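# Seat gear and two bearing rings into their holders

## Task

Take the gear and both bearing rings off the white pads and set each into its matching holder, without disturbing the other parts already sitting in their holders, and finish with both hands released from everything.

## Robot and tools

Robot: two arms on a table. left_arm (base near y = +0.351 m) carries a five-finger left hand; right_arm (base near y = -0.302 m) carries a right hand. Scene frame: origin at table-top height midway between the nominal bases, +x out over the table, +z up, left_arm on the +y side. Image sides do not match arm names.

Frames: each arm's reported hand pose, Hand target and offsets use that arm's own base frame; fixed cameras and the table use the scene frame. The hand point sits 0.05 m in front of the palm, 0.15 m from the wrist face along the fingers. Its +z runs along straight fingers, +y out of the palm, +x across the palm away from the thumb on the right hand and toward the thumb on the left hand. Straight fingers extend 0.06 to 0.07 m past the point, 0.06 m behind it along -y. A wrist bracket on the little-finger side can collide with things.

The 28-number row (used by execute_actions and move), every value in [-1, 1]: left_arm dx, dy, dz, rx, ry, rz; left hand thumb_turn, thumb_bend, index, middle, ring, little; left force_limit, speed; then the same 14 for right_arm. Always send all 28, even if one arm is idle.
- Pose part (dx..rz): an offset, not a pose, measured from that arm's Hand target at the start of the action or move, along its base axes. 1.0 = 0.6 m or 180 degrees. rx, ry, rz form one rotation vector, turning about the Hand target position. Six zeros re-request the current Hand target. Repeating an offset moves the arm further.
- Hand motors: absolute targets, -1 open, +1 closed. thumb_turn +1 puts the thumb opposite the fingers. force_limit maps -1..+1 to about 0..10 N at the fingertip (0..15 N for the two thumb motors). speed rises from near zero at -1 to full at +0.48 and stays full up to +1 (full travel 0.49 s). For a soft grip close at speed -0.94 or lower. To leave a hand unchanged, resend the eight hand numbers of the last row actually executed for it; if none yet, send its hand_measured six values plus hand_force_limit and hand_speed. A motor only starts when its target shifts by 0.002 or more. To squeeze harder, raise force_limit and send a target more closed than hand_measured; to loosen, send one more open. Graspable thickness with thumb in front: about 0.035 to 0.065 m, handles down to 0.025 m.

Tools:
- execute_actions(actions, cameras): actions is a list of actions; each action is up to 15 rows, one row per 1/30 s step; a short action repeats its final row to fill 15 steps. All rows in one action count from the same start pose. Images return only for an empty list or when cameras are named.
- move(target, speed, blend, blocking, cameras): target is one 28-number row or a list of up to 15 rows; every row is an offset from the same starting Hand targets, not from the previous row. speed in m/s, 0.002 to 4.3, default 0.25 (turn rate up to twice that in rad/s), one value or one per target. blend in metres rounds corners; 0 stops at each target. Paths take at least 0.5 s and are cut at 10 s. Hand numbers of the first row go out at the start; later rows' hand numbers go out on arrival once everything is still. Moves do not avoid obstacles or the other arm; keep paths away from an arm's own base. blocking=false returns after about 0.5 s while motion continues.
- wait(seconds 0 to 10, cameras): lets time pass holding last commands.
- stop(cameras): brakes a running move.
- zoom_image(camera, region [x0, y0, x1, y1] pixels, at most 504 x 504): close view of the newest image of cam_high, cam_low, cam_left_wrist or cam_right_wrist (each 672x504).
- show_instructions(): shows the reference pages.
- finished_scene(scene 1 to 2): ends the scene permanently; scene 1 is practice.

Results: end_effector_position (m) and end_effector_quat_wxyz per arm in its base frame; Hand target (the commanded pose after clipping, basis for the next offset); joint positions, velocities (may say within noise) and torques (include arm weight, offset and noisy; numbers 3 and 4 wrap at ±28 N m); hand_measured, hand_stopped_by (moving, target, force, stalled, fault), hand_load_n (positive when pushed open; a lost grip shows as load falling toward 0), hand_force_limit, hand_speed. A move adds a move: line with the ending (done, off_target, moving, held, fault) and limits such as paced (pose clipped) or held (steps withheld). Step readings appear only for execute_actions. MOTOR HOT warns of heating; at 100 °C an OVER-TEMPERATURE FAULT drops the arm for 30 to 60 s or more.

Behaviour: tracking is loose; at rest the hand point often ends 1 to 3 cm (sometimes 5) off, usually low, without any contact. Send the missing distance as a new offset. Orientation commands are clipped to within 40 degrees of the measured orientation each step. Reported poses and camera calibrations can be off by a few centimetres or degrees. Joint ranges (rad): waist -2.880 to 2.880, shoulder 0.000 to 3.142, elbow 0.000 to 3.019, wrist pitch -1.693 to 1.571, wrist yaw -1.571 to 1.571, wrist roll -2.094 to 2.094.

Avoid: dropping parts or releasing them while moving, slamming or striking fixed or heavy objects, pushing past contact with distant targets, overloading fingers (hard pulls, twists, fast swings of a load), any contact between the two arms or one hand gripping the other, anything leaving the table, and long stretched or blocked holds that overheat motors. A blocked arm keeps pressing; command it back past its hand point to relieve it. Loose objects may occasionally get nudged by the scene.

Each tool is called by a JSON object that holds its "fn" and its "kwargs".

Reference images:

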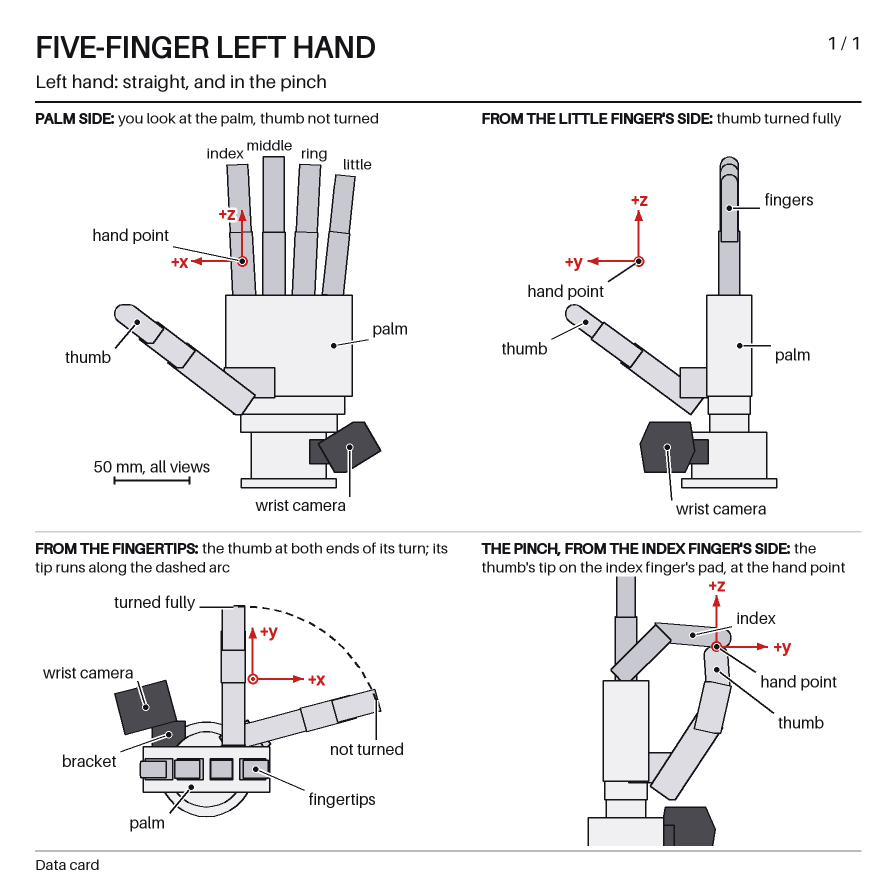

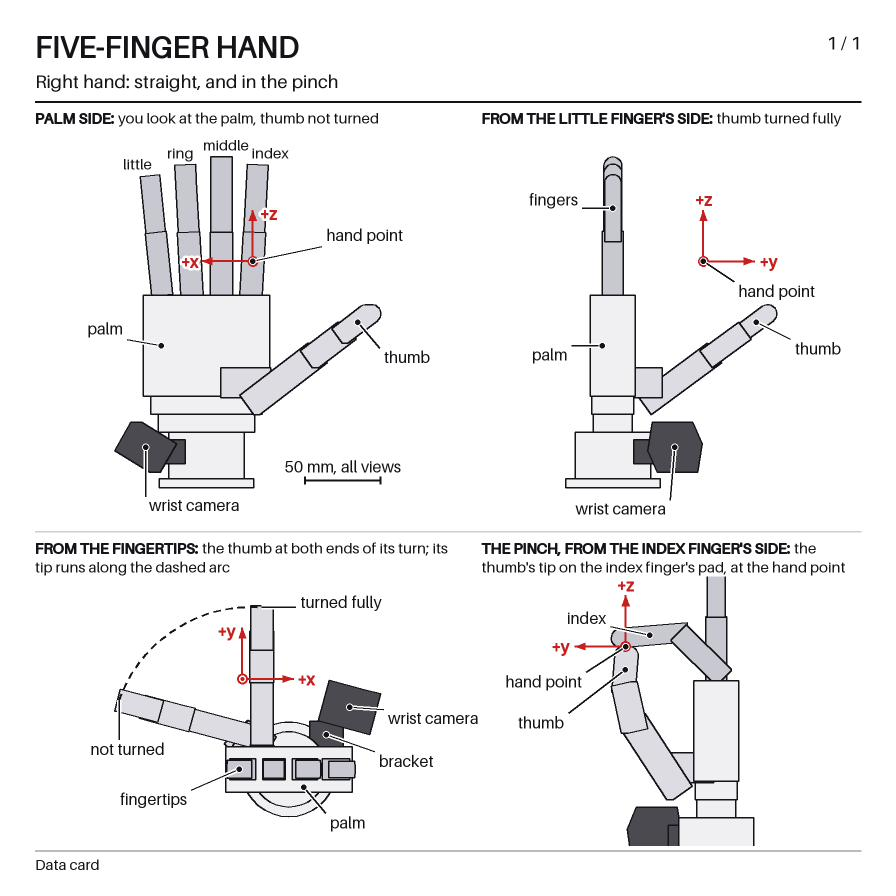

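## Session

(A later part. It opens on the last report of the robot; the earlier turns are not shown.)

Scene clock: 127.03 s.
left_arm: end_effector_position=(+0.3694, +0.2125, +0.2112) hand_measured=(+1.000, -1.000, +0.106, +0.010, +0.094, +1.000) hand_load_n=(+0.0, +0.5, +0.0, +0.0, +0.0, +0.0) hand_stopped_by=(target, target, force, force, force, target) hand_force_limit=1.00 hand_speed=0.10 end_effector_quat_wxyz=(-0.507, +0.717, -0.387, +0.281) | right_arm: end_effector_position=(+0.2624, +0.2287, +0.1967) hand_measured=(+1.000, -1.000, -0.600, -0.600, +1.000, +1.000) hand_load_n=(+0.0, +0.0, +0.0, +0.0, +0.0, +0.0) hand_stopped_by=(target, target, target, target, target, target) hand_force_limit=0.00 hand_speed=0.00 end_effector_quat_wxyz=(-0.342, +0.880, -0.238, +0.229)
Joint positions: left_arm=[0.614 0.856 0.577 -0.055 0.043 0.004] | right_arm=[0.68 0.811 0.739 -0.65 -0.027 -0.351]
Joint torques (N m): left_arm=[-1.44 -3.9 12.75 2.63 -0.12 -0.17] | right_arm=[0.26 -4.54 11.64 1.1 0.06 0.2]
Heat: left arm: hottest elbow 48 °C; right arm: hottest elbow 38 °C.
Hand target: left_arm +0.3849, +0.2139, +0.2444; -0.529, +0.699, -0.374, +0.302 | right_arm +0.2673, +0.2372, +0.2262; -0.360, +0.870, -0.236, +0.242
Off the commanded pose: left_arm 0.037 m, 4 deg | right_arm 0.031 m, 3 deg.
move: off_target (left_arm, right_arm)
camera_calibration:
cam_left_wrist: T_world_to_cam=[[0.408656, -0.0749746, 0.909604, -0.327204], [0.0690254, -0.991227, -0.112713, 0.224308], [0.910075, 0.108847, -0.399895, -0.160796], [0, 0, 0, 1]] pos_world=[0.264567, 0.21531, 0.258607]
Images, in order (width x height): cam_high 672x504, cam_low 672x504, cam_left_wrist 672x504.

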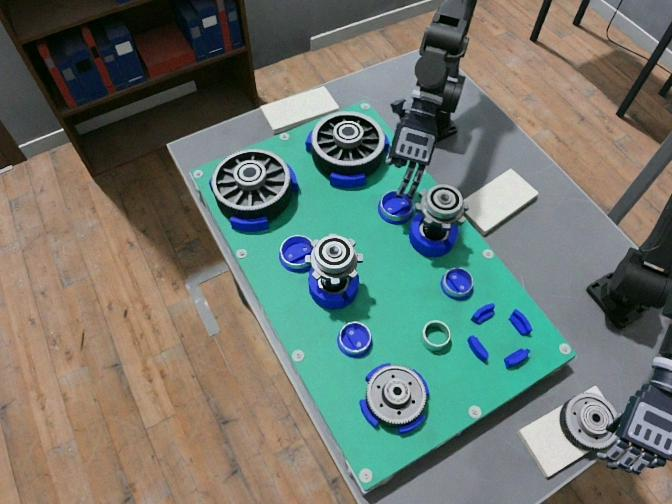

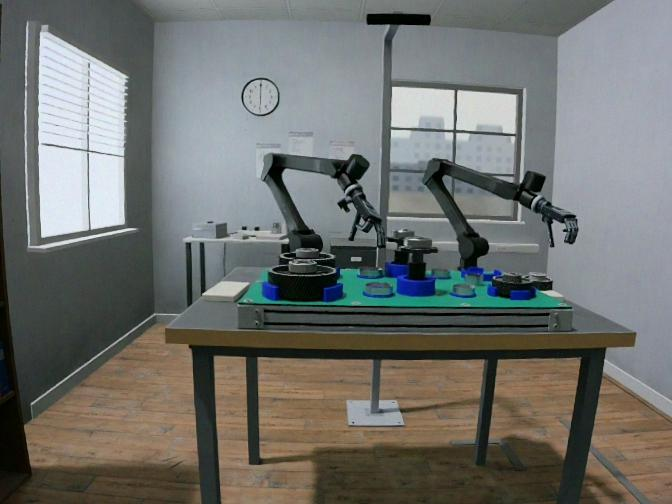

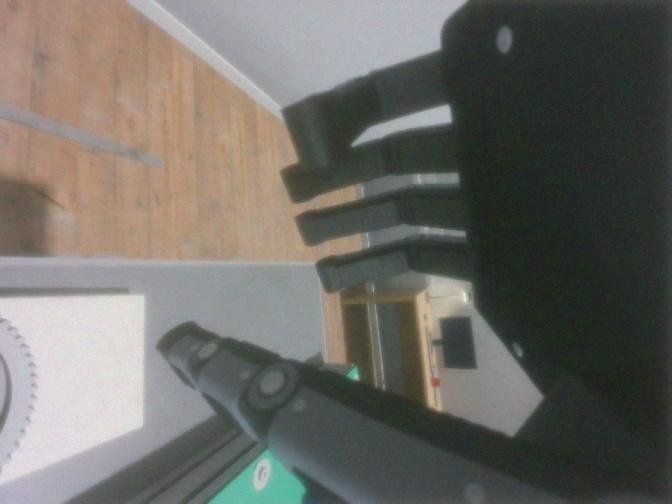

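{"fn": "move", "kwargs": {"target": [-0.151,-0.076,-0.17,-0.058,0.106,0,1,-1,-0.15,-0.18,-0.15,1,-0.1,0.2,0,0,0,0,0,0,1,-1,-0.6,-0.6,1,1,0.0,0.0], "speed": 0.15, "cameras": ["cam_high","cam_left_wrist"]}}

{"fn": "zoom_image", "kwargs": {"camera": "cam_left_wrist", "region": [20, 100, 400, 440]}}

Scene clock: 131.27 s.
left_arm: end_effector_position=(+0.2988, +0.1648, +0.1383) hand_measured=(+1.000, -1.000, -0.150, -0.180, -0.150, +1.000) hand_load_n=(+0.0, +0.0, +0.0, +0.0, +0.0, +0.0) hand_stopped_by=(target, target, target, target, target, target) hand_force_limit=-0.10 hand_speed=0.20 end_effector_quat_wxyz=(-0.389, +0.788, -0.424, +0.217) | right_arm: end_effector_position=(+0.2624, +0.2287, +0.1967) hand_measured=(+1.000, -1.000, -0.600, -0.600, +1.000, +1.000) hand_load_n=(+0.0, +0.0, +0.0, +0.0, +0.0, +0.0) hand_stopped_by=(target, target, target, target, target, target) hand_force_limit=0.00 hand_speed=0.00 end_effector_quat_wxyz=(-0.342, +0.880, -0.238, +0.229)
Joint positions: left_arm=[0.614 0.753 0.512 -0.408 0.037 0.013] | right_arm=[0.68 0.811 0.739 -0.65 -0.027 -0.351]
Joint torques (N m): left_arm=[1.03 -3.25 9.43 0.73 0.28 0.19] | right_arm=[0.26 -4.42 11.63 1.05 0.05 0.2]
Heat: left arm: hottest elbow 48 °C; right arm: hottest elbow 38 °C.
Hand target: left_arm +0.2943, +0.1683, +0.1424; -0.394, +0.785, -0.428, +0.214 | right_arm +0.2673, +0.2372, +0.2262; -0.360, +0.870, -0.236, +0.242
Off the commanded pose: left_arm 0.007 m, 1 deg | right_arm 0.031 m, 3 deg.
move: off_target (right_arm)
camera_calibration:
cam_left_wrist: T_world_to_cam=[[0.63166, 0.0714933, 0.771942, -0.307382], [0.0608044, -0.99724, 0.0426045, 0.155644], [0.772857, 0.0200259, -0.634264, -0.0324347], [0, 0, 0, 1]] pos_world=[0.209764, 0.17784, 0.210078]
Images, in order (width x height): cam_high 672x504, cam_left_wrist 672x504.

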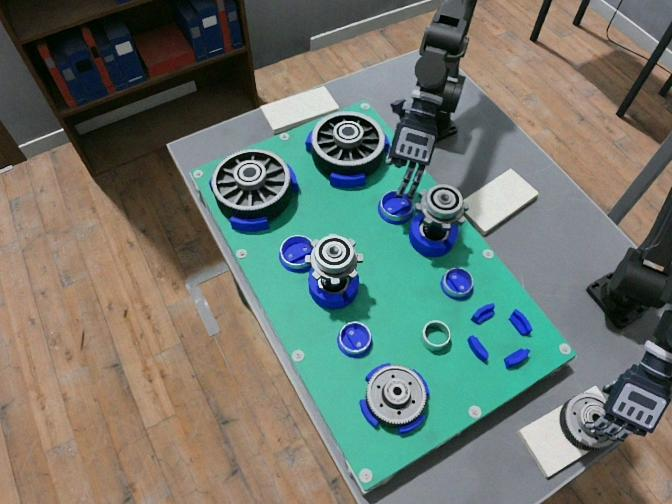

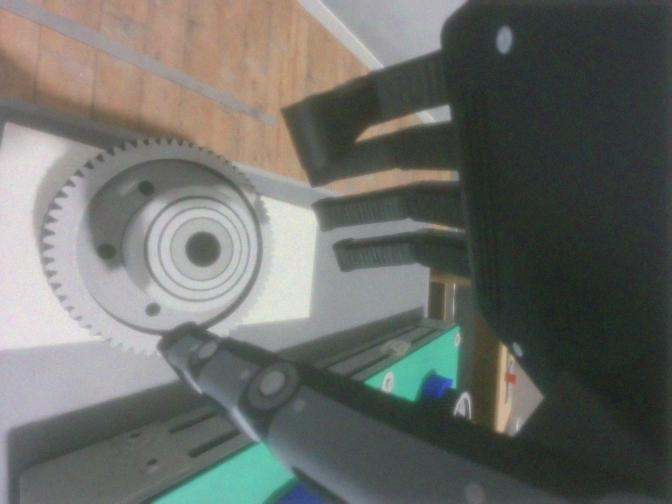

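Scaled by 1.326 from the camera's 672x504 image, which has a finer 960x720 frame.

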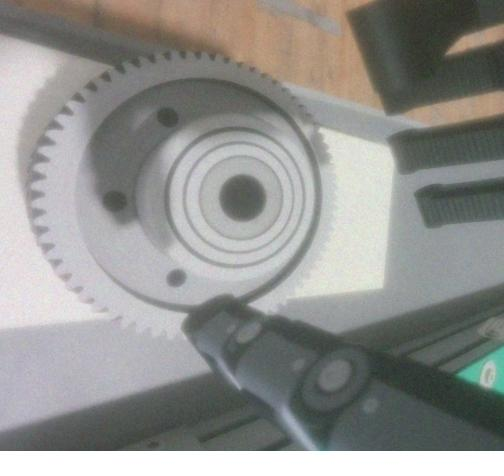

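{"fn": "move", "kwargs": {"target": [0.0007,0.011,-0.065,0,0,0,1,-1,-0.15,-0.18,-0.15,1,-0.1,0.2,0,0,0,0,0,0,1,-1,-0.6,-0.6,1,1,0.0,0.0], "speed": 0.12, "cameras": ["cam_high","cam_left_wrist"]}}

{"fn": "zoom_image", "kwargs": {"camera": "cam_left_wrist", "region": [20, 100, 400, 440]}}

Scene clock: 134.27 s.
left_arm: end_effector_position=(+0.2934, +0.1653, +0.0996) hand_measured=(+1.000, -1.000, -0.150, -0.180, -0.150, +1.000) hand_load_n=(+0.0, +0.0, +0.0, +0.0, +0.0, +0.0) hand_stopped_by=(target, target, target, target, target, target) hand_force_limit=-0.10 hand_speed=0.20 end_effector_quat_wxyz=(-0.382, +0.791, -0.428, +0.215) | right_arm: end_effector_position=(+0.2624, +0.2287, +0.1967) hand_measured=(+1.000, -1.000, -0.600, -0.600, +1.000, +1.000) hand_load_n=(+0.0, +0.0, +0.0, +0.0, +0.0, +0.0) hand_stopped_by=(target, target, target, target, target, target) hand_force_limit=0.00 hand_speed=0.00 end_effector_quat_wxyz=(-0.342, +0.880, -0.238, +0.229)
Joint positions: left_arm=[0.633 0.797 0.431 -0.299 0.055 0.027] | right_arm=[0.68 0.811 0.739 -0.65 -0.027 -0.351]
Joint torques (N m): left_arm=[1.26 -1.73 9.14 2.28 0.3 0.2] | right_arm=[0.44 -4.48 11.6 1.06 0.06 0.2]
Heat: left arm: hottest elbow 48 °C; right arm: hottest elbow 38 °C.
Hand target: left_arm +0.2947, +0.1749, +0.1034; -0.394, +0.785, -0.428, +0.214 | right_arm +0.2673, +0.2372, +0.2262; -0.360, +0.870, -0.236, +0.242
Off the commanded pose: left_arm 0.010 m, 2 deg | right_arm 0.031 m, 3 deg.
move: off_target (right_arm)
camera_calibration:
cam_left_wrist: T_world_to_cam=[[0.641966, 0.0759966, 0.762957, -0.276977], [0.0568133, -0.997055, 0.0515108, 0.158366], [0.764625, 0.0102779, -0.644393, -0.0479434], [0, 0, 0, 1]] pos_world=[0.205472, 0.179442, 0.17227]
Images, in order (width x height): cam_high 672x504, cam_left_wrist 672x504.

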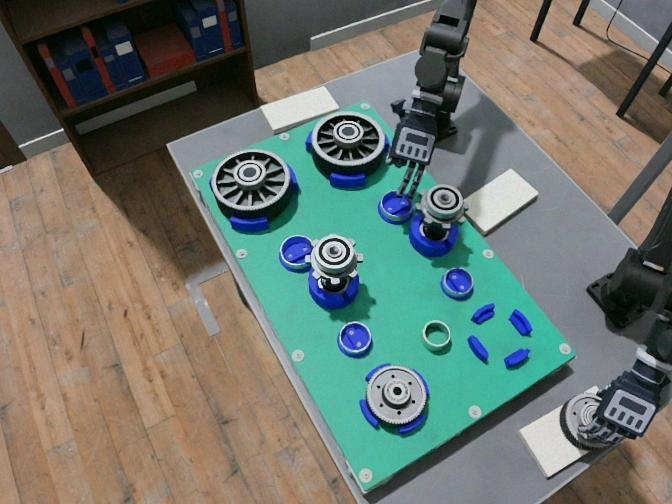

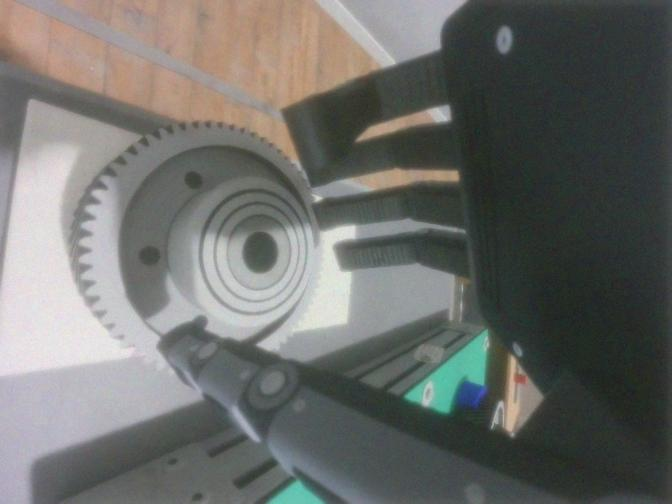

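Scaled by 1.326 from the camera's 672x504 image, which has a finer 960x720 frame.

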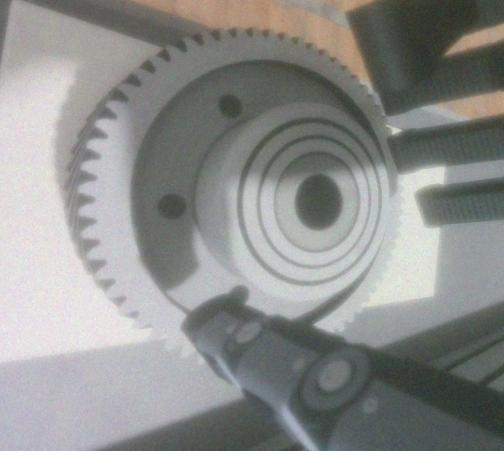

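{"fn": "move", "kwargs": {"target": [0.004,0.0025,-0.036,0,0,0,1,-1,-0.15,-0.18,-0.15,1,-0.1,0.2,0,0,0,0,0,0,1,-1,-0.6,-0.6,1,1,0.0,0.0], "speed": 0.06, "cameras": ["cam_high","cam_left_wrist"]}}

{"fn": "zoom_image", "kwargs": {"camera": "cam_left_wrist", "region": [20, 100, 400, 440]}}

Scene clock: 136.23 s.
left_arm: end_effector_position=(+0.2950, +0.1661, +0.0798) hand_measured=(+1.000, -1.000, -0.150, -0.180, -0.150, +1.000) hand_load_n=(+0.0, +0.0, -0.5, -4.5, +0.0, +0.0) hand_stopped_by=(target, target, target, target, target, target) hand_force_limit=-0.10 hand_speed=0.20 end_effector_quat_wxyz=(-0.381, +0.791, -0.428, +0.215) | right_arm: end_effector_position=(+0.2624, +0.2287, +0.1967) hand_measured=(+1.000, -1.000, -0.600, -0.600, +1.000, +1.000) hand_load_n=(+0.0, +0.0, +0.0, +0.0, +0.0, +0.5) hand_stopped_by=(target, target, target, target, target, target) hand_force_limit=0.00 hand_speed=0.00 end_effector_quat_wxyz=(-0.342, +0.880, -0.238, +0.229)
Joint positions: left_arm=[0.633 0.842 0.392 -0.216 0.057 0.027] | right_arm=[0.68 0.811 0.739 -0.65 -0.027 -0.351]
Joint torques (N m): left_arm=[1.14 -1.38 8.69 2.67 0.25 0.18] | right_arm=[0.21 -4.42 11.62 1.05 0.06 0.21]
Heat: left arm: hottest elbow 48 °C; right arm: hottest elbow 38 °C.
Hand target: left_arm +0.2971, +0.1764, +0.0818; -0.394, +0.785, -0.428, +0.214 | right_arm +0.2673, +0.2372, +0.2262; -0.360, +0.870, -0.236, +0.242
Off the commanded pose: left_arm 0.011 m, 2 deg | right_arm 0.031 m, 3 deg.
move: off_target (left_arm, right_arm)
camera_calibration:
cam_left_wrist: T_world_to_cam=[[0.641626, 0.0758377, 0.76326, -0.262933], [0.0556148, -0.997081, 0.0523184, 0.160422], [0.764999, 0.00887971, -0.64397, -0.0616837], [0, 0, 0, 1]] pos_world=[0.206971, 0.180442, 0.152571]
Images, in order (width x height): cam_high 672x504, cam_left_wrist 672x504.

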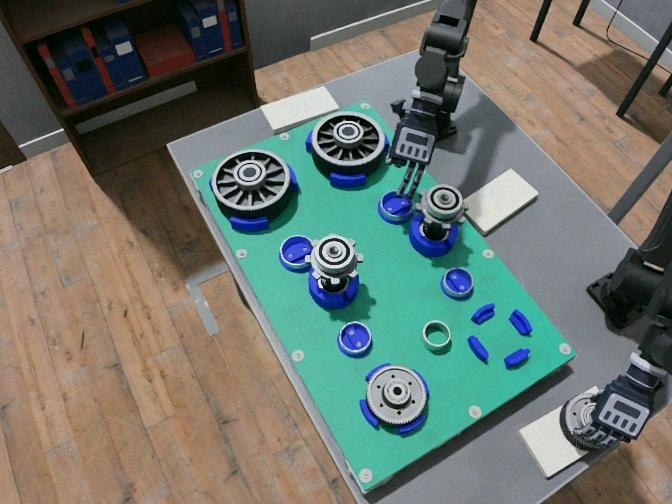

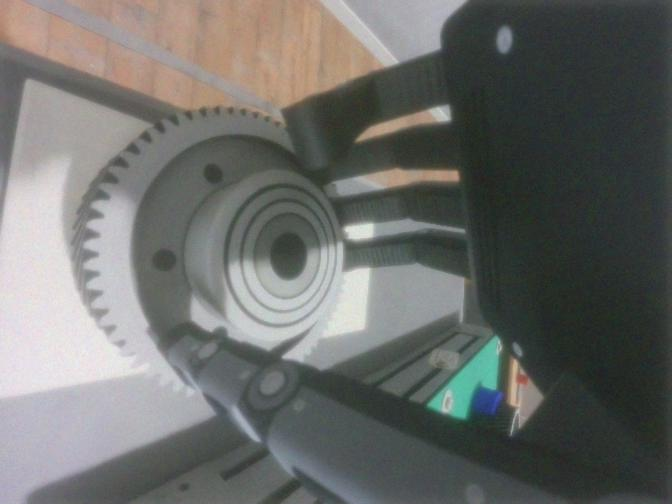

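Scaled by 1.326 from the camera's 672x504 image, which has a finer 960x720 frame.

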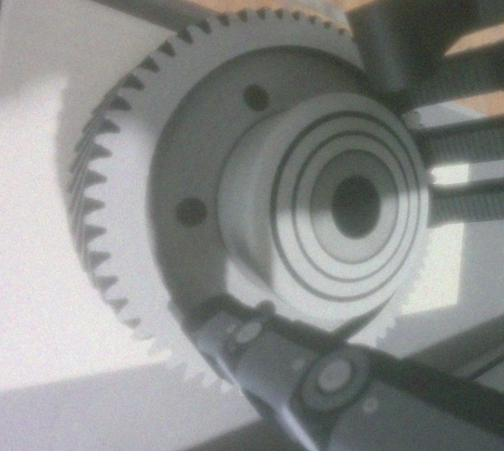

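{"fn": "move", "kwargs": {"target": [[0,0,0,0,0,0,1,-1,-0.13,-0.1,-0.13,1,0.2,0.2,0,0,0,0,0,0,1,-1,-0.6,-0.6,1,1,0.0,0.0],[-0.001,-0.001,-0.008,0,0,0,1,-1,-0.13,-0.1,-0.13,1,0.2,0.2,0,0,0,0,0,0,1,-1,-0.6,-0.6,1,1,0.0,0.0]], "speed": 0.04}}

Scene clock: 139.53 s.
left_arm: end_effector_position=(+0.2981, +0.1687, +0.0793) hand_measured=(+1.000, -1.000, -0.130, -0.100, -0.130, +1.000) hand_load_n=(+0.0, +0.0, -0.5, +0.0, +0.0, +0.0) hand_stopped_by=(target, target, target, target, target, target) hand_force_limit=0.20 hand_speed=0.20 end_effector_quat_wxyz=(-0.389, +0.787, -0.426, +0.218) | right_arm: end_effector_position=(+0.2624, +0.2287, +0.1967) hand_measured=(+1.000, -1.000, -0.600, -0.600, +1.000, +1.000) hand_load_n=(+0.0, +0.0, +0.0, +0.0, +0.0, +0.0) hand_stopped_by=(target, target, target, target, target, target) hand_force_limit=0.00 hand_speed=0.00 end_effector_quat_wxyz=(-0.342, +0.880, -0.238, +0.229)
Joint positions: left_arm=[0.633 0.851 0.386 -0.184 0.055 0.027] | right_arm=[0.68 0.811 0.739 -0.65 -0.027 -0.351]
Joint torques (N m): left_arm=[1.03 -1.67 8.2 2.13 0.24 0.18] | right_arm=[0.26 -4.37 11.6 1.11 0.06 0.2]
Heat: left arm: hottest elbow 48 °C; right arm: hottest elbow 38 °C.
Hand target: left_arm +0.2965, +0.1758, +0.0770; -0.394, +0.785, -0.428, +0.214 | right_arm +0.2673, +0.2372, +0.2262; -0.360, +0.870, -0.236, +0.242
Off the commanded pose: left_arm 0.008 m, 1 deg | right_arm 0.031 m, 3 deg.
move: off_target (right_arm)

{"fn": "move", "kwargs": {"target": [0,0,-0.003,0,0,0,1,-1,0.35,0.35,0.35,1,0.8,-0.6,0,0,0,0,0,0,1,-1,-0.6,-0.6,1,1,0.0,0.0], "speed": 0.04, "cameras": ["cam_left_wrist"]}}

{"fn": "zoom_image", "kwargs": {"camera": "cam_left_wrist", "region": [20, 100, 400, 440]}}

Scene clock: 141.93 s.
left_arm: end_effector_position=(+0.2985, +0.1690, +0.0774) hand_measured=(+1.000, -1.000, +0.086, -0.032, +0.084, +1.000) hand_load_n=(+3.5, +2.5, +5.0, +0.0, +7.0, +0.0) hand_stopped_by=(target, target, force, force, force, target) hand_force_limit=0.80 hand_speed=-0.60 end_effector_quat_wxyz=(-0.389, +0.787, -0.426, +0.218) | right_arm: end_effector_position=(+0.2624, +0.2287, +0.1967) hand_measured=(+1.000, -1.000, -0.600, -0.600, +1.000, +1.000) hand_load_n=(+0.0, +0.0, +0.0, +0.0, +0.5, +0.5) hand_stopped_by=(target, target, target, target, target, target) hand_force_limit=0.00 hand_speed=0.00 end_effector_quat_wxyz=(-0.342, +0.880, -0.238, +0.229)
Joint positions: left_arm=[0.633 0.857 0.383 -0.174 0.055 0.027] | right_arm=[0.68 0.811 0.739 -0.65 -0.027 -0.351]
Joint torques (N m): left_arm=[0.97 -1.73 8.1 2.02 0.24 0.17] | right_arm=[0.32 -4.37 11.62 1.1 0.06 0.21]
Heat: left arm: hottest elbow 48 °C; right arm: hottest elbow 39 °C.
Hand target: left_arm +0.2965, +0.1758, +0.0752; -0.394, +0.785, -0.428, +0.214 | right_arm +0.2673, +0.2372, +0.2262; -0.360, +0.870, -0.236, +0.242
Off the commanded pose: left_arm 0.007 m, 1 deg | right_arm 0.031 m, 3 deg.
move: off_target (right_arm)
camera_calibration:
cam_left_wrist: T_world_to_cam=[[0.631504, 0.0684181, 0.772348, -0.259899], [0.0562294, -0.997518, 0.0423891, 0.163885], [0.773331, 0.0166597, -0.633784, -0.0705397], [0, 0, 0, 1]] pos_world=[0.209462, 0.182436, 0.149078]
Images, in order (width x height): cam_left_wrist 672x504.

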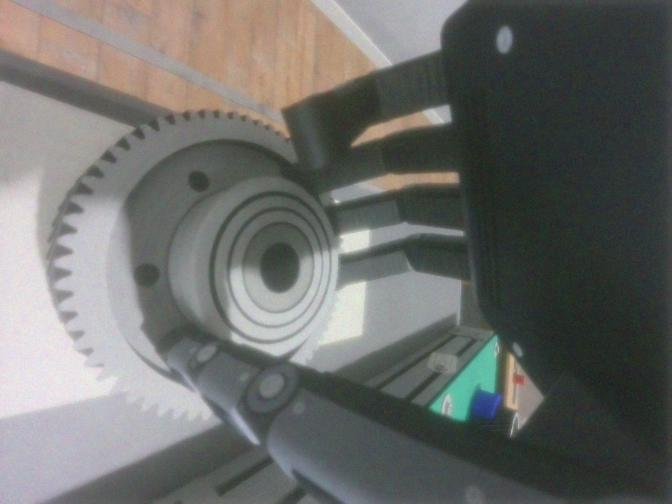

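Scaled by 1.326 from the camera's 672x504 image, which has a finer 960x720 frame.

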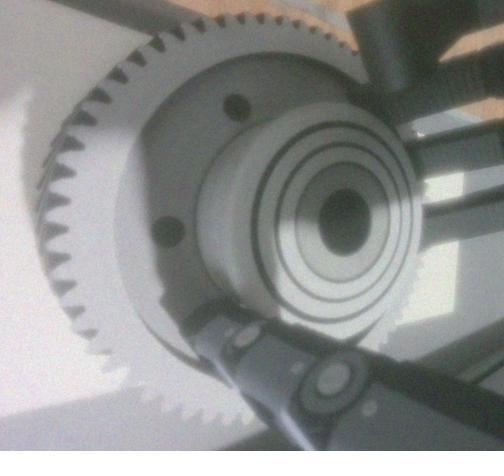

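{"fn": "move", "kwargs": {"target": [[0,0,0,0,0,0,1,-1,0.5,0.5,0.5,1,1.0,-0.2,0,0,0,0,0,0,1,-1,-0.6,-0.6,1,1,0.0,0.0],[0,0,0,0,0,0,1,-1,0.5,0.6,0.5,1,1.0,0.1,0,0,0,0,0,0,1,-1,-0.6,-0.6,1,1,0.0,0.0]], "speed": 0.04}}

Scene clock: 143.87 s.
left_arm: end_effector_position=(+0.2987, +0.1691, +0.0772) hand_measured=(+1.000, -1.000, +0.122, +0.008, +0.114, +1.000) hand_load_n=(+6.0, +6.0, +14.0, +11.5, +13.0, +0.0) hand_stopped_by=(target, target, force, force, force, target) hand_force_limit=1.00 hand_speed=0.10 end_effector_quat_wxyz=(-0.389, +0.787, -0.426, +0.218) | right_arm: end_effector_position=(+0.2624, +0.2287, +0.1967) hand_measured=(+1.000, -1.000, -0.600, -0.600, +1.000, +1.000) hand_load_n=(+0.0, +0.0, +0.0, +0.0, +0.0, +0.0) hand_stopped_by=(target, target, target, target, target, target) hand_force_limit=0.00 hand_speed=0.00 end_effector_quat_wxyz=(-0.342, +0.880, -0.238, +0.229)
Joint positions: left_arm=[0.633 0.859 0.383 -0.173 0.055 0.027] | right_arm=[0.68 0.811 0.739 -0.65 -0.027 -0.351]
Joint torques (N m): left_arm=[1.08 -1.9 8.16 1.94 0.24 0.16] | right_arm=[0.32 -4.48 11.63 1.11 0.07 0.2]
Heat: left arm: hottest elbow 47 °C; right arm: hottest elbow 39 °C.
Hand target: left_arm +0.2965, +0.1758, +0.0752; -0.394, +0.785, -0.428, +0.214 | right_arm +0.2673, +0.2372, +0.2262; -0.360, +0.870, -0.236, +0.242
Off the commanded pose: left_arm 0.007 m, 1 deg | right_arm 0.031 m, 3 deg.
move: off_target (right_arm)

{"fn": "move", "kwargs": {"target": [[0.056,0.031,0.082,0.022,-0.040,0,1,-1,0.5,0.6,0.5,1,1.0,0.1,0,0,0,0,0,0,1,-1,-0.6,-0.6,1,1,0.0,0.0],[0.104,0.051,0.164,0.038,-0.070,0,1,-1,0.5,0.6,0.5,1,1.0,0.1,0,0,0,0,0,0,1,-1,-0.6,-0.6,1,1,0.0,0.0]], "speed": 0.08}}

{"fn": "move", "kwargs": {"target": [0.015,0.007,0.033,0.006,-0.010,0,1,-1,0.5,0.6,0.5,1,1.0,0.1,0,0,0,0,0,0,1,-1,-0.6,-0.6,1,1,0.0,0.0], "speed": 0.05, "cameras": ["cam_high","cam_left_wrist"]}}

Scene clock: 146.87 s.
left_arm: end_effector_position=(+0.3006, +0.1702, +0.0788) hand_measured=(+1.000, -1.000, +0.122, +0.008, +0.114, +1.000) hand_load_n=(+6.0, +5.5, +16.0, +12.0, +15.0, +0.0) hand_stopped_by=(target, target, force, force, force, target) hand_force_limit=1.00 hand_speed=0.10 end_effector_quat_wxyz=(-0.393, +0.784, -0.427, +0.220) | right_arm: end_effector_position=(+0.2624, +0.2287, +0.1967) hand_measured=(+1.000, -1.000, -0.600, -0.600, +1.000, +1.000) hand_load_n=(+0.0, +0.0, +0.0, +0.0, +0.5, +0.0) hand_stopped_by=(target, target, target, target, target, target) hand_force_limit=0.00 hand_speed=0.00 end_effector_quat_wxyz=(-0.342, +0.880, -0.238, +0.229)
Joint positions: left_arm=[0.633 0.859 0.382 -0.159 0.058 0.032] | right_arm=[0.68 0.811 0.739 -0.65 -0.027 -0.351]
Joint torques (N m): left_arm=[-1.14 -6.48 18.69 4.46 0.17 -0.22] | right_arm=[0.32 -4.37 11.64 1.09 0.06 0.19]
Heat: left arm: hottest elbow 47 °C; right arm: hottest elbow 39 °C.
Hand target: left_arm +0.3589, +0.2064, +0.1736; -0.485, +0.732, -0.394, +0.273 | right_arm +0.2673, +0.2372, +0.2262; -0.360, +0.870, -0.236, +0.242
Off the commanded pose: left_arm 0.117 m, 14 deg | right_arm 0.031 m, 3 deg.
move: off_target (left_arm, right_arm)

Scene clock: 148.00 s.
left_arm: end_effector_position=(+0.3008, +0.1703, +0.0807) hand_measured=(+1.000, -1.000, +0.122, +0.008, +0.114, +1.000) hand_load_n=(+6.5, +5.5, +17.0, +12.5, +15.5, +0.5) hand_stopped_by=(target, target, force, force, force, target) hand_force_limit=1.00 hand_speed=0.10 end_effector_quat_wxyz=(-0.396, +0.782, -0.427, +0.222) | right_arm: end_effector_position=(+0.2624, +0.2287, +0.1967) hand_measured=(+1.000, -1.000, -0.600, -0.600, +1.000, +1.000) hand_load_n=(+0.0, +0.0, +0.0, +0.0, +0.0, +0.0) hand_stopped_by=(target, target, target, target, target, target) hand_force_limit=0.00 hand_speed=0.00 end_effector_quat_wxyz=(-0.342, +0.880, -0.238, +0.229)
Joint positions: left_arm=[0.633 0.853 0.382 -0.159 0.058 0.032] | right_arm=[0.68 0.811 0.739 -0.65 -0.027 -0.351]
Joint torques (N m): left_arm=[-1.2 -7.36 20.89 4.33 0.12 -0.28] | right_arm=[0.38 -4.25 11.62 1.07 0.06 0.2]
Heat: left arm: hottest elbow 47 °C; right arm: hottest elbow 39 °C.
Hand target: left_arm +0.3679, +0.2106, +0.1934; -0.498, +0.723, -0.389, +0.281 | right_arm +0.2673, +0.2372, +0.2262; -0.360, +0.870, -0.236, +0.242
Off the commanded pose: left_arm 0.137 m, 16 deg | right_arm 0.031 m, 3 deg.
move: off_target (left_arm, right_arm)
camera_calibration:
cam_left_wrist: T_world_to_cam=[[0.620953, 0.0553949, 0.781888, -0.259512], [0.0505207, -0.998254, 0.0306018, 0.167712], [0.782218, 0.0204992, -0.622668, -0.0745047], [0, 0, 0, 1]] pos_world=[0.210951, 0.183322, 0.151386]
Images, in order (width x height): cam_high 672x504, cam_left_wrist 672x504.

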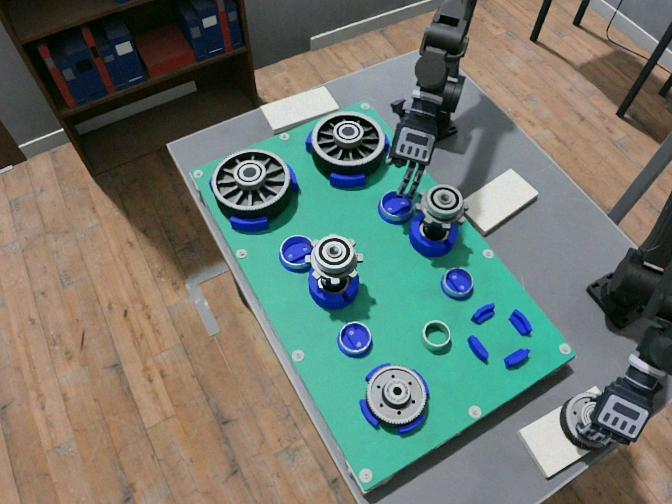

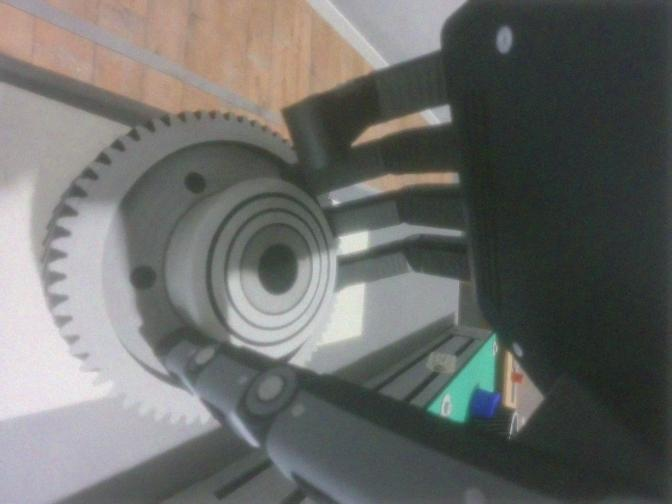

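{"fn": "move", "kwargs": {"target": [0.015,0.007,0.035,0.006,-0.011,0,1,-1,0.5,0.6,0.5,1,1.0,0.1,0,0,0,0,0,0,1,-1,-0.6,-0.6,1,1,0.0,0.0], "speed": 0.05, "cameras": ["cam_left_wrist"]}}

Scene clock: 149.60 s.
left_arm: end_effector_position=(+0.3011, +0.1705, +0.0827) hand_measured=(+1.000, -1.000, +0.122, +0.008, +0.114, +1.000) hand_load_n=(+8.0, +6.0, +16.5, +12.0, +15.5, +0.0) hand_stopped_by=(target, target, force, force, force, target) hand_force_limit=1.00 hand_speed=0.10 end_effector_quat_wxyz=(-0.398, +0.781, -0.426, +0.223) | right_arm: end_effector_position=(+0.2624, +0.2287, +0.1967) hand_measured=(+1.000, -1.000, -0.600, -0.600, +1.000, +1.000) hand_load_n=(+0.0, +0.0, +0.0, +0.0, +0.0, +0.0) hand_stopped_by=(target, target, target, target, target, target) hand_force_limit=0.00 hand_speed=0.00 end_effector_quat_wxyz=(-0.342, +0.880, -0.238, +0.229)
Joint positions: left_arm=[0.633 0.847 0.382 -0.159 0.058 0.032] | right_arm=[0.68 0.811 0.739 -0.65 -0.027 -0.351]
Joint torques (N m): left_arm=[-1.26 -8.12 23.05 4.29 0.14 -0.33] | right_arm=[0.26 -4.42 11.63 1.03 0.06 0.2]
Heat: left arm: hottest elbow 48 °C; right arm: hottest elbow 39 °C.
Hand target: left_arm +0.3769, +0.2148, +0.2144; -0.511, +0.713, -0.383, +0.290 | right_arm +0.2673, +0.2372, +0.2262; -0.360, +0.870, -0.236, +0.242
Off the commanded pose: left_arm 0.158 m, 18 deg | right_arm 0.031 m, 3 deg.
move: off_target (left_arm, right_arm)
camera_calibration:
cam_left_wrist: T_world_to_cam=[[0.617128, 0.052472, 0.785111, -0.259768], [0.050313, -0.998364, 0.0271765, 0.168157], [0.785253, 0.0227299, -0.618758, -0.0751323], [0, 0, 0, 1]] pos_world=[0.210848, 0.18322, 0.152888]
Images, in order (width x height): cam_left_wrist 672x504.

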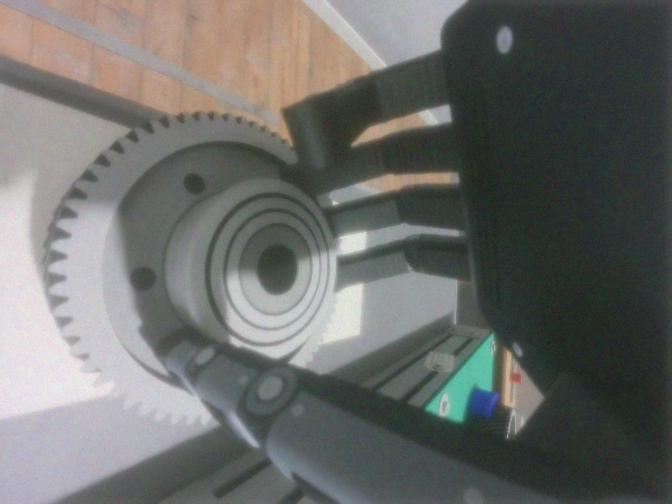

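{"fn": "move", "kwargs": {"target": [0.010,0.005,0.028,0.005,-0.009,0,1,-1,0.5,0.6,0.5,1,1.0,0.1,0,0,0,0,0,0,1,-1,-0.6,-0.6,1,1,0.0,0.0], "speed": 0.05, "cameras": ["cam_left_wrist"]}}

Scene clock: 151.20 s.
left_arm: end_effector_position=(+0.3021, +0.1710, +0.0907) hand_measured=(+1.000, -1.000, +0.122, +0.008, +0.114, +1.000) hand_load_n=(+8.0, +5.5, +16.5, +12.0, +15.5, +0.0) hand_stopped_by=(target, target, force, force, force, target) hand_force_limit=1.00 hand_speed=0.10 end_effector_quat_wxyz=(-0.408, +0.776, -0.423, +0.228) | right_arm: end_effector_position=(+0.2624, +0.2287, +0.1967) hand_measured=(+1.000, -1.000, -0.600, -0.600, +1.000, +1.000) hand_load_n=(+0.0, +0.0, +0.0, +0.0, +0.0, +0.0) hand_stopped_by=(target, target, target, target, target, target) hand_force_limit=0.00 hand_speed=0.00 end_effector_quat_wxyz=(-0.342, +0.880, -0.238, +0.229)
Joint positions: left_arm=[0.633 0.822 0.382 -0.159 0.058 0.029] | right_arm=[0.68 0.811 0.739 -0.65 -0.027 -0.351]
Joint torques (N m): left_arm=[-1.26 -7.12 24.79 4.21 0.2 -0.34] | right_arm=[0.26 -4.42 11.63 1.03 0.06 0.21]
Heat: left arm: hottest elbow 48 °C; right arm: hottest elbow 39 °C.
Hand target: left_arm +0.3829, +0.2178, +0.2312; -0.522, +0.705, -0.378, +0.297 | right_arm +0.2673, +0.2372, +0.2262; -0.360, +0.870, -0.236, +0.242
Off the commanded pose: left_arm 0.169 m, 18 deg | right_arm 0.031 m, 3 deg.
move: off_target (left_arm, right_arm)
camera_calibration:
cam_left_wrist: T_world_to_cam=[[0.600289, 0.0437768, 0.798584, -0.261315], [0.0516707, -0.998538, 0.0158974, 0.169048], [0.798112, 0.0317204, -0.601673, -0.0779384], [0, 0, 0, 1]] pos_world=[0.210334, 0.182713, 0.159101]
Images, in order (width x height): cam_left_wrist 672x504.

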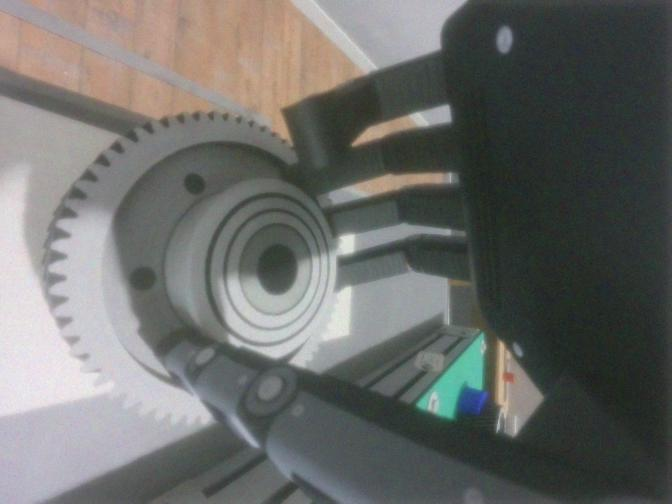

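{"fn": "move", "kwargs": {"target": [0.0,0.0,0.055,-0.006,0.009,0,1,-1,0.5,0.6,0.5,1,1.0,0.1,0,0,0,0,0,0,1,-1,-0.6,-0.6,1,1,0.0,0.0], "speed": 0.06, "cameras": ["cam_left_wrist"]}}

Scene clock: 153.53 s.
left_arm: end_effector_position=(+0.3122, +0.1784, +0.1206) hand_measured=(+1.000, -1.000, +0.122, +0.008, +0.114, +1.000) hand_load_n=(+8.0, +5.5, +16.5, +12.0, +15.5, +0.0) hand_stopped_by=(target, target, force, force, force, target) hand_force_limit=1.00 hand_speed=0.10 end_effector_quat_wxyz=(-0.400, +0.781, -0.425, +0.224) | right_arm: end_effector_position=(+0.2624, +0.2287, +0.1967) hand_measured=(+1.000, -1.000, -0.600, -0.600, +1.000, +1.000) hand_load_n=(+0.0, +0.0, +0.0, +0.0, +0.0, +0.0) hand_stopped_by=(target, target, target, target, target, target) hand_force_limit=0.00 hand_speed=0.00 end_effector_quat_wxyz=(-0.342, +0.880, -0.238, +0.229)
Joint positions: left_arm=[0.633 0.833 0.481 -0.268 0.058 0.029] | right_arm=[0.68 0.811 0.739 -0.65 -0.027 -0.351]
Joint torques (N m): left_arm=[-1.38 -7.65 25.32 3.33 0.04 -0.33] | right_arm=[0.26 -4.42 11.67 1.05 0.06 0.2]
Heat: left arm: hottest elbow 50 °C; right arm: hottest elbow 39 °C.
Hand target: left_arm +0.3829, +0.2178, +0.2642; -0.510, +0.714, -0.382, +0.290 | right_arm +0.2673, +0.2372, +0.2262; -0.360, +0.870, -0.236, +0.242
Off the commanded pose: left_arm 0.165 m, 17 deg | right_arm 0.031 m, 3 deg.
move: off_target (left_arm, right_arm)
camera_calibration:
cam_left_wrist: T_world_to_cam=[[0.613044, 0.0531351, 0.78826, -0.29604], [0.0519947, -0.998286, 0.0268553, 0.173962], [0.788336, 0.0245219, -0.614756, -0.0622887], [0, 0, 0, 1]] pos_world=[0.221545, 0.190921, 0.190392]
Images, in order (width x height): cam_left_wrist 672x504.

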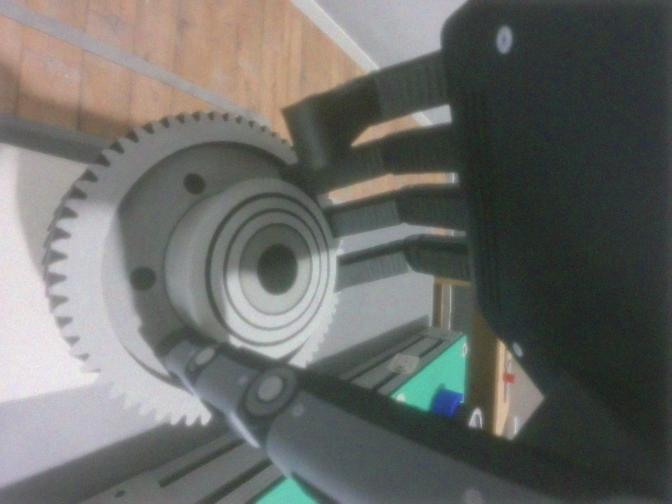

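{"fn": "move", "kwargs": {"target": [0.0,0.0,0.10,-0.006,0.009,0,1,-1,0.5,0.6,0.5,1,1.0,0.1,0,0,0,0,0,0,1,-1,-0.6,-0.6,1,1,0.0,0.0], "speed": 0.08, "cameras": ["cam_high","cam_left_wrist"]}}

Scene clock: 155.80 s.
left_arm: end_effector_position=(+0.3243, +0.1877, +0.1752) hand_measured=(+1.000, -1.000, +0.122, +0.008, +0.114, +1.000) hand_load_n=(+8.0, +5.5, +16.5, +12.5, +16.0, +0.0) hand_stopped_by=(target, target, force, force, force, target) hand_force_limit=1.00 hand_speed=0.10 end_effector_quat_wxyz=(-0.386, +0.788, -0.428, +0.217) | right_arm: end_effector_position=(+0.2624, +0.2287, +0.1967) hand_measured=(+1.000, -1.000, -0.600, -0.600, +1.000, +1.000) hand_load_n=(+0.0, -0.5, +0.0, +0.0, +0.0, +0.0) hand_stopped_by=(target, target, target, target, target, target) hand_force_limit=0.00 hand_speed=0.00 end_effector_quat_wxyz=(-0.342, +0.880, -0.238, +0.229)
Joint positions: left_arm=[0.633 0.853 0.656 -0.458 0.057 0.029] | right_arm=[0.68 0.811 0.739 -0.65 -0.027 -0.351]
Joint torques (N m): left_arm=[-1.32 -8.88 25.95 3.08 0.03 -0.33] | right_arm=[0.21 -4.42 11.63 1.02 0.05 0.2]
Heat: left arm: hottest elbow 52 °C; right arm: hottest elbow 39 °C.
Hand target: left_arm +0.3829, +0.2178, +0.3242; -0.498, +0.723, -0.387, +0.284 | right_arm +0.2673, +0.2372, +0.2262; -0.360, +0.870, -0.236, +0.242
Off the commanded pose: left_arm 0.163 m, 17 deg | right_arm 0.031 m, 3 deg.
move: off_target (left_arm, right_arm)
camera_calibration:
cam_left_wrist: T_world_to_cam=[[0.635597, 0.0696289, 0.768874, -0.354085], [0.0542857, -0.99749, 0.0454565, 0.176987], [0.77011, 0.0128469, -0.637782, -0.0263828], [0, 0, 0, 1]] pos_world=[0.235765, 0.201536, 0.247375]
Images, in order (width x height): cam_high 672x504, cam_left_wrist 672x504.

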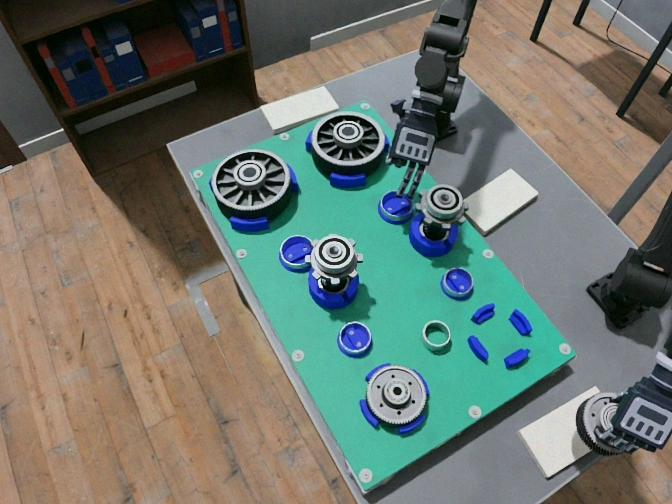

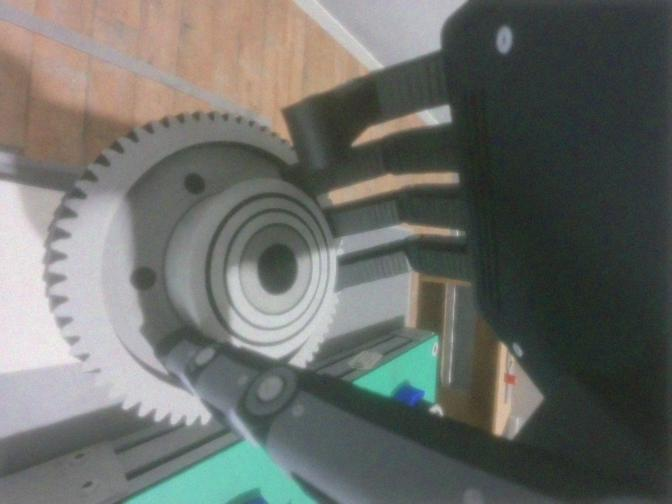

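{"fn": "zoom_image", "kwargs": {"camera": "cam_high", "region": [455, 290, 545, 380]}}

{"fn": "zoom_image", "kwargs": {"camera": "cam_high", "region": [345, 350, 445, 450]}}

Scaled by 5.600 from the camera's 672x504 image, which has a finer 960x720 frame.

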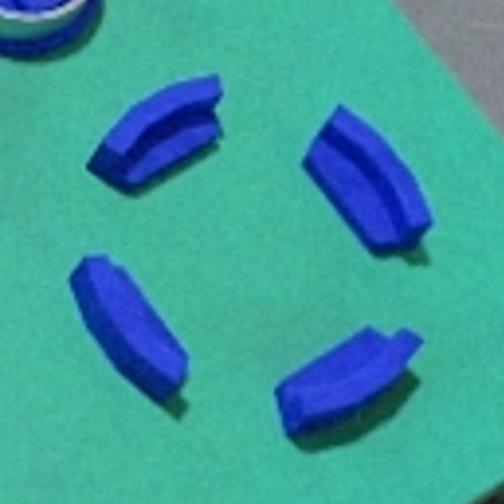

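Scaled by 5.040 from the camera's 672x504 image, which has a finer 960x720 frame.

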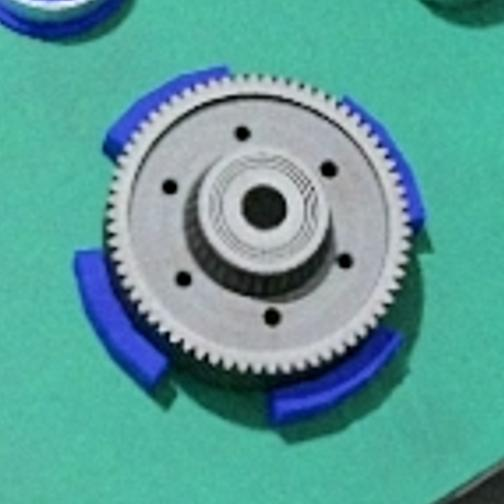

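{"fn": "move", "kwargs": {"target": [[0.0907,-0.2743,0.045,0,0,-0.126,1,-1,0.5,0.6,0.5,1,1.0,0.1,0,0,0,0,0,0,1,-1,-0.6,-0.6,1,1,0.0,0.0],[0.068,-0.5638,0.045,0,0,-0.2528,1,-1,0.5,0.6,0.5,1,1.0,0.1,0,0,0,0,0,0,1,-1,-0.6,-0.6,1,1,0.0,0.0]], "speed": 0.12, "blend": [0.03,0], "cameras": ["cam_high","cam_left_wrist"]}}

Scene clock: 162.10 s.
left_arm: end_effector_position=(+0.3594, -0.1022, +0.1954) hand_measured=(+1.000, -1.000, +0.122, +0.008, +0.114, +1.000) hand_load_n=(+8.0, +5.5, +16.5, +12.5, +16.0, +0.5) hand_stopped_by=(target, target, force, force, force, target) hand_force_limit=1.00 hand_speed=0.10 end_effector_quat_wxyz=(+0.266, -0.563, +0.702, -0.347) | right_arm: end_effector_position=(+0.2624, +0.2287, +0.1967) hand_measured=(+1.000, -1.000, -0.600, -0.600, +1.000, +1.000) hand_load_n=(+0.0, +0.0, +0.0, +0.0, +0.0, +0.0) hand_stopped_by=(target, target, target, target, target, target) hand_force_limit=0.00 hand_speed=0.00 end_effector_quat_wxyz=(-0.342, +0.880, -0.238, +0.229)
Joint positions: left_arm=[-0.168 0.845 0.712 -0.533 0.057 0.024] | right_arm=[0.68 0.811 0.739 -0.65 -0.027 -0.351]
Joint torques (N m): left_arm=[-1.32 -8.47 27.21 3.29 0.06 -0.29] | right_arm=[0.38 -4.37 11.64 1.07 0.05 0.2]
Heat: left arm: hottest elbow 58 °C; right arm: hottest elbow 40 °C.
Hand target: left_arm +0.4237, -0.1205, +0.3512; +0.349, -0.517, +0.636, -0.454 | right_arm +0.2673, +0.2372, +0.2262; -0.360, +0.870, -0.236, +0.242
Off the commanded pose: left_arm 0.170 m, 18 deg | right_arm 0.031 m, 3 deg.
move: off_target (left_arm, right_arm)
camera_calibration:
cam_left_wrist: T_world_to_cam=[[0.503497, -0.405234, 0.76307, -0.371593], [-0.675562, -0.735226, 0.0553086, 0.172109], [0.538616, -0.543349, -0.643945, -0.00925643], [0, 0, 0, 1]] pos_world=[0.308352, -0.0290725, 0.268072]
Images, in order (width x height): cam_high 672x504, cam_left_wrist 672x504.

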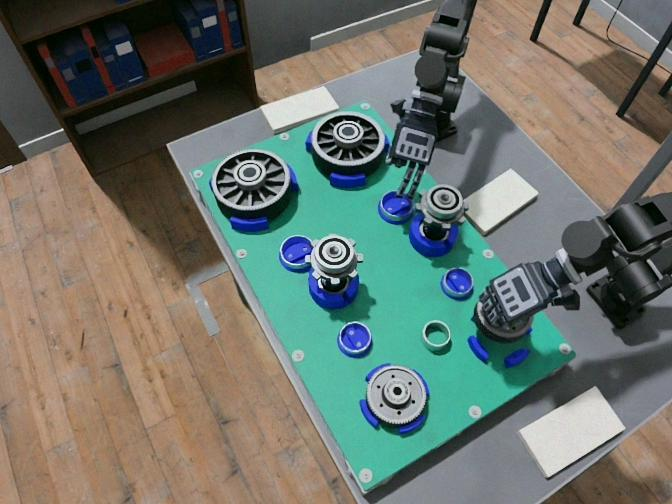

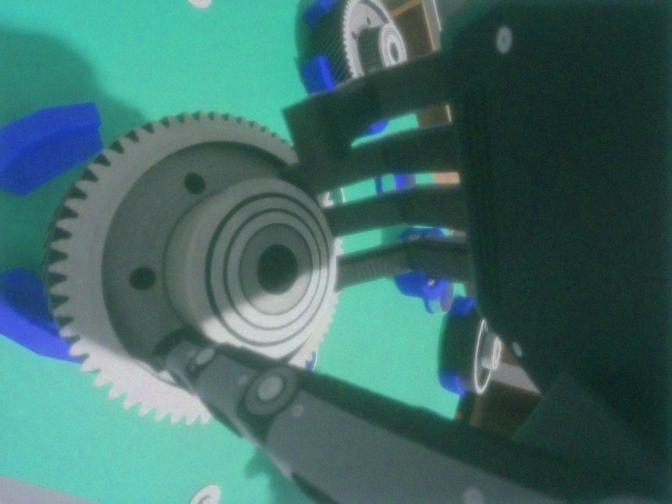

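{"fn": "zoom_image", "kwargs": {"camera": "cam_high", "region": [455, 260, 555, 380]}}

{"fn": "zoom_image", "kwargs": {"camera": "cam_left_wrist", "region": [0, 60, 380, 440]}}

Scaled by 4.200 from the camera's 672x504 image, which has a finer 960x720 frame.

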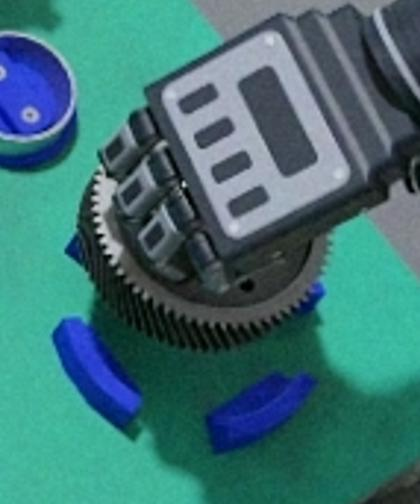

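Scaled by 1.326 from the camera's 672x504 image, which has a finer 960x720 frame.

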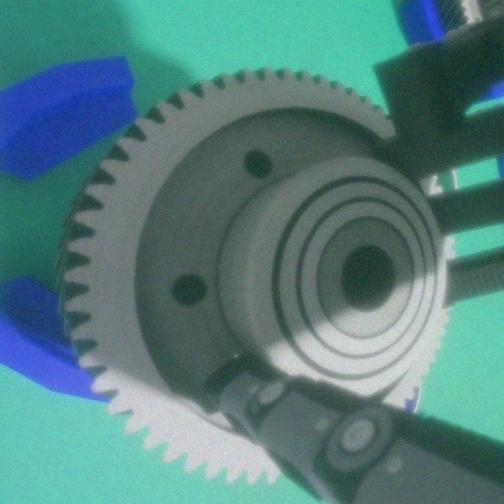

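{"fn": "zoom_image", "kwargs": {"camera": "cam_high", "region": [468, 290, 540, 350]}}

Scaled by 7.000 from the camera's 672x504 image, which has a finer 960x720 frame.

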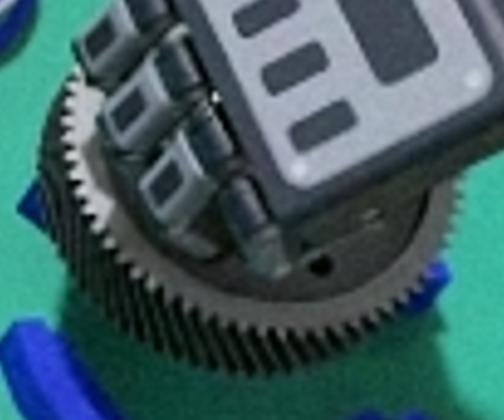

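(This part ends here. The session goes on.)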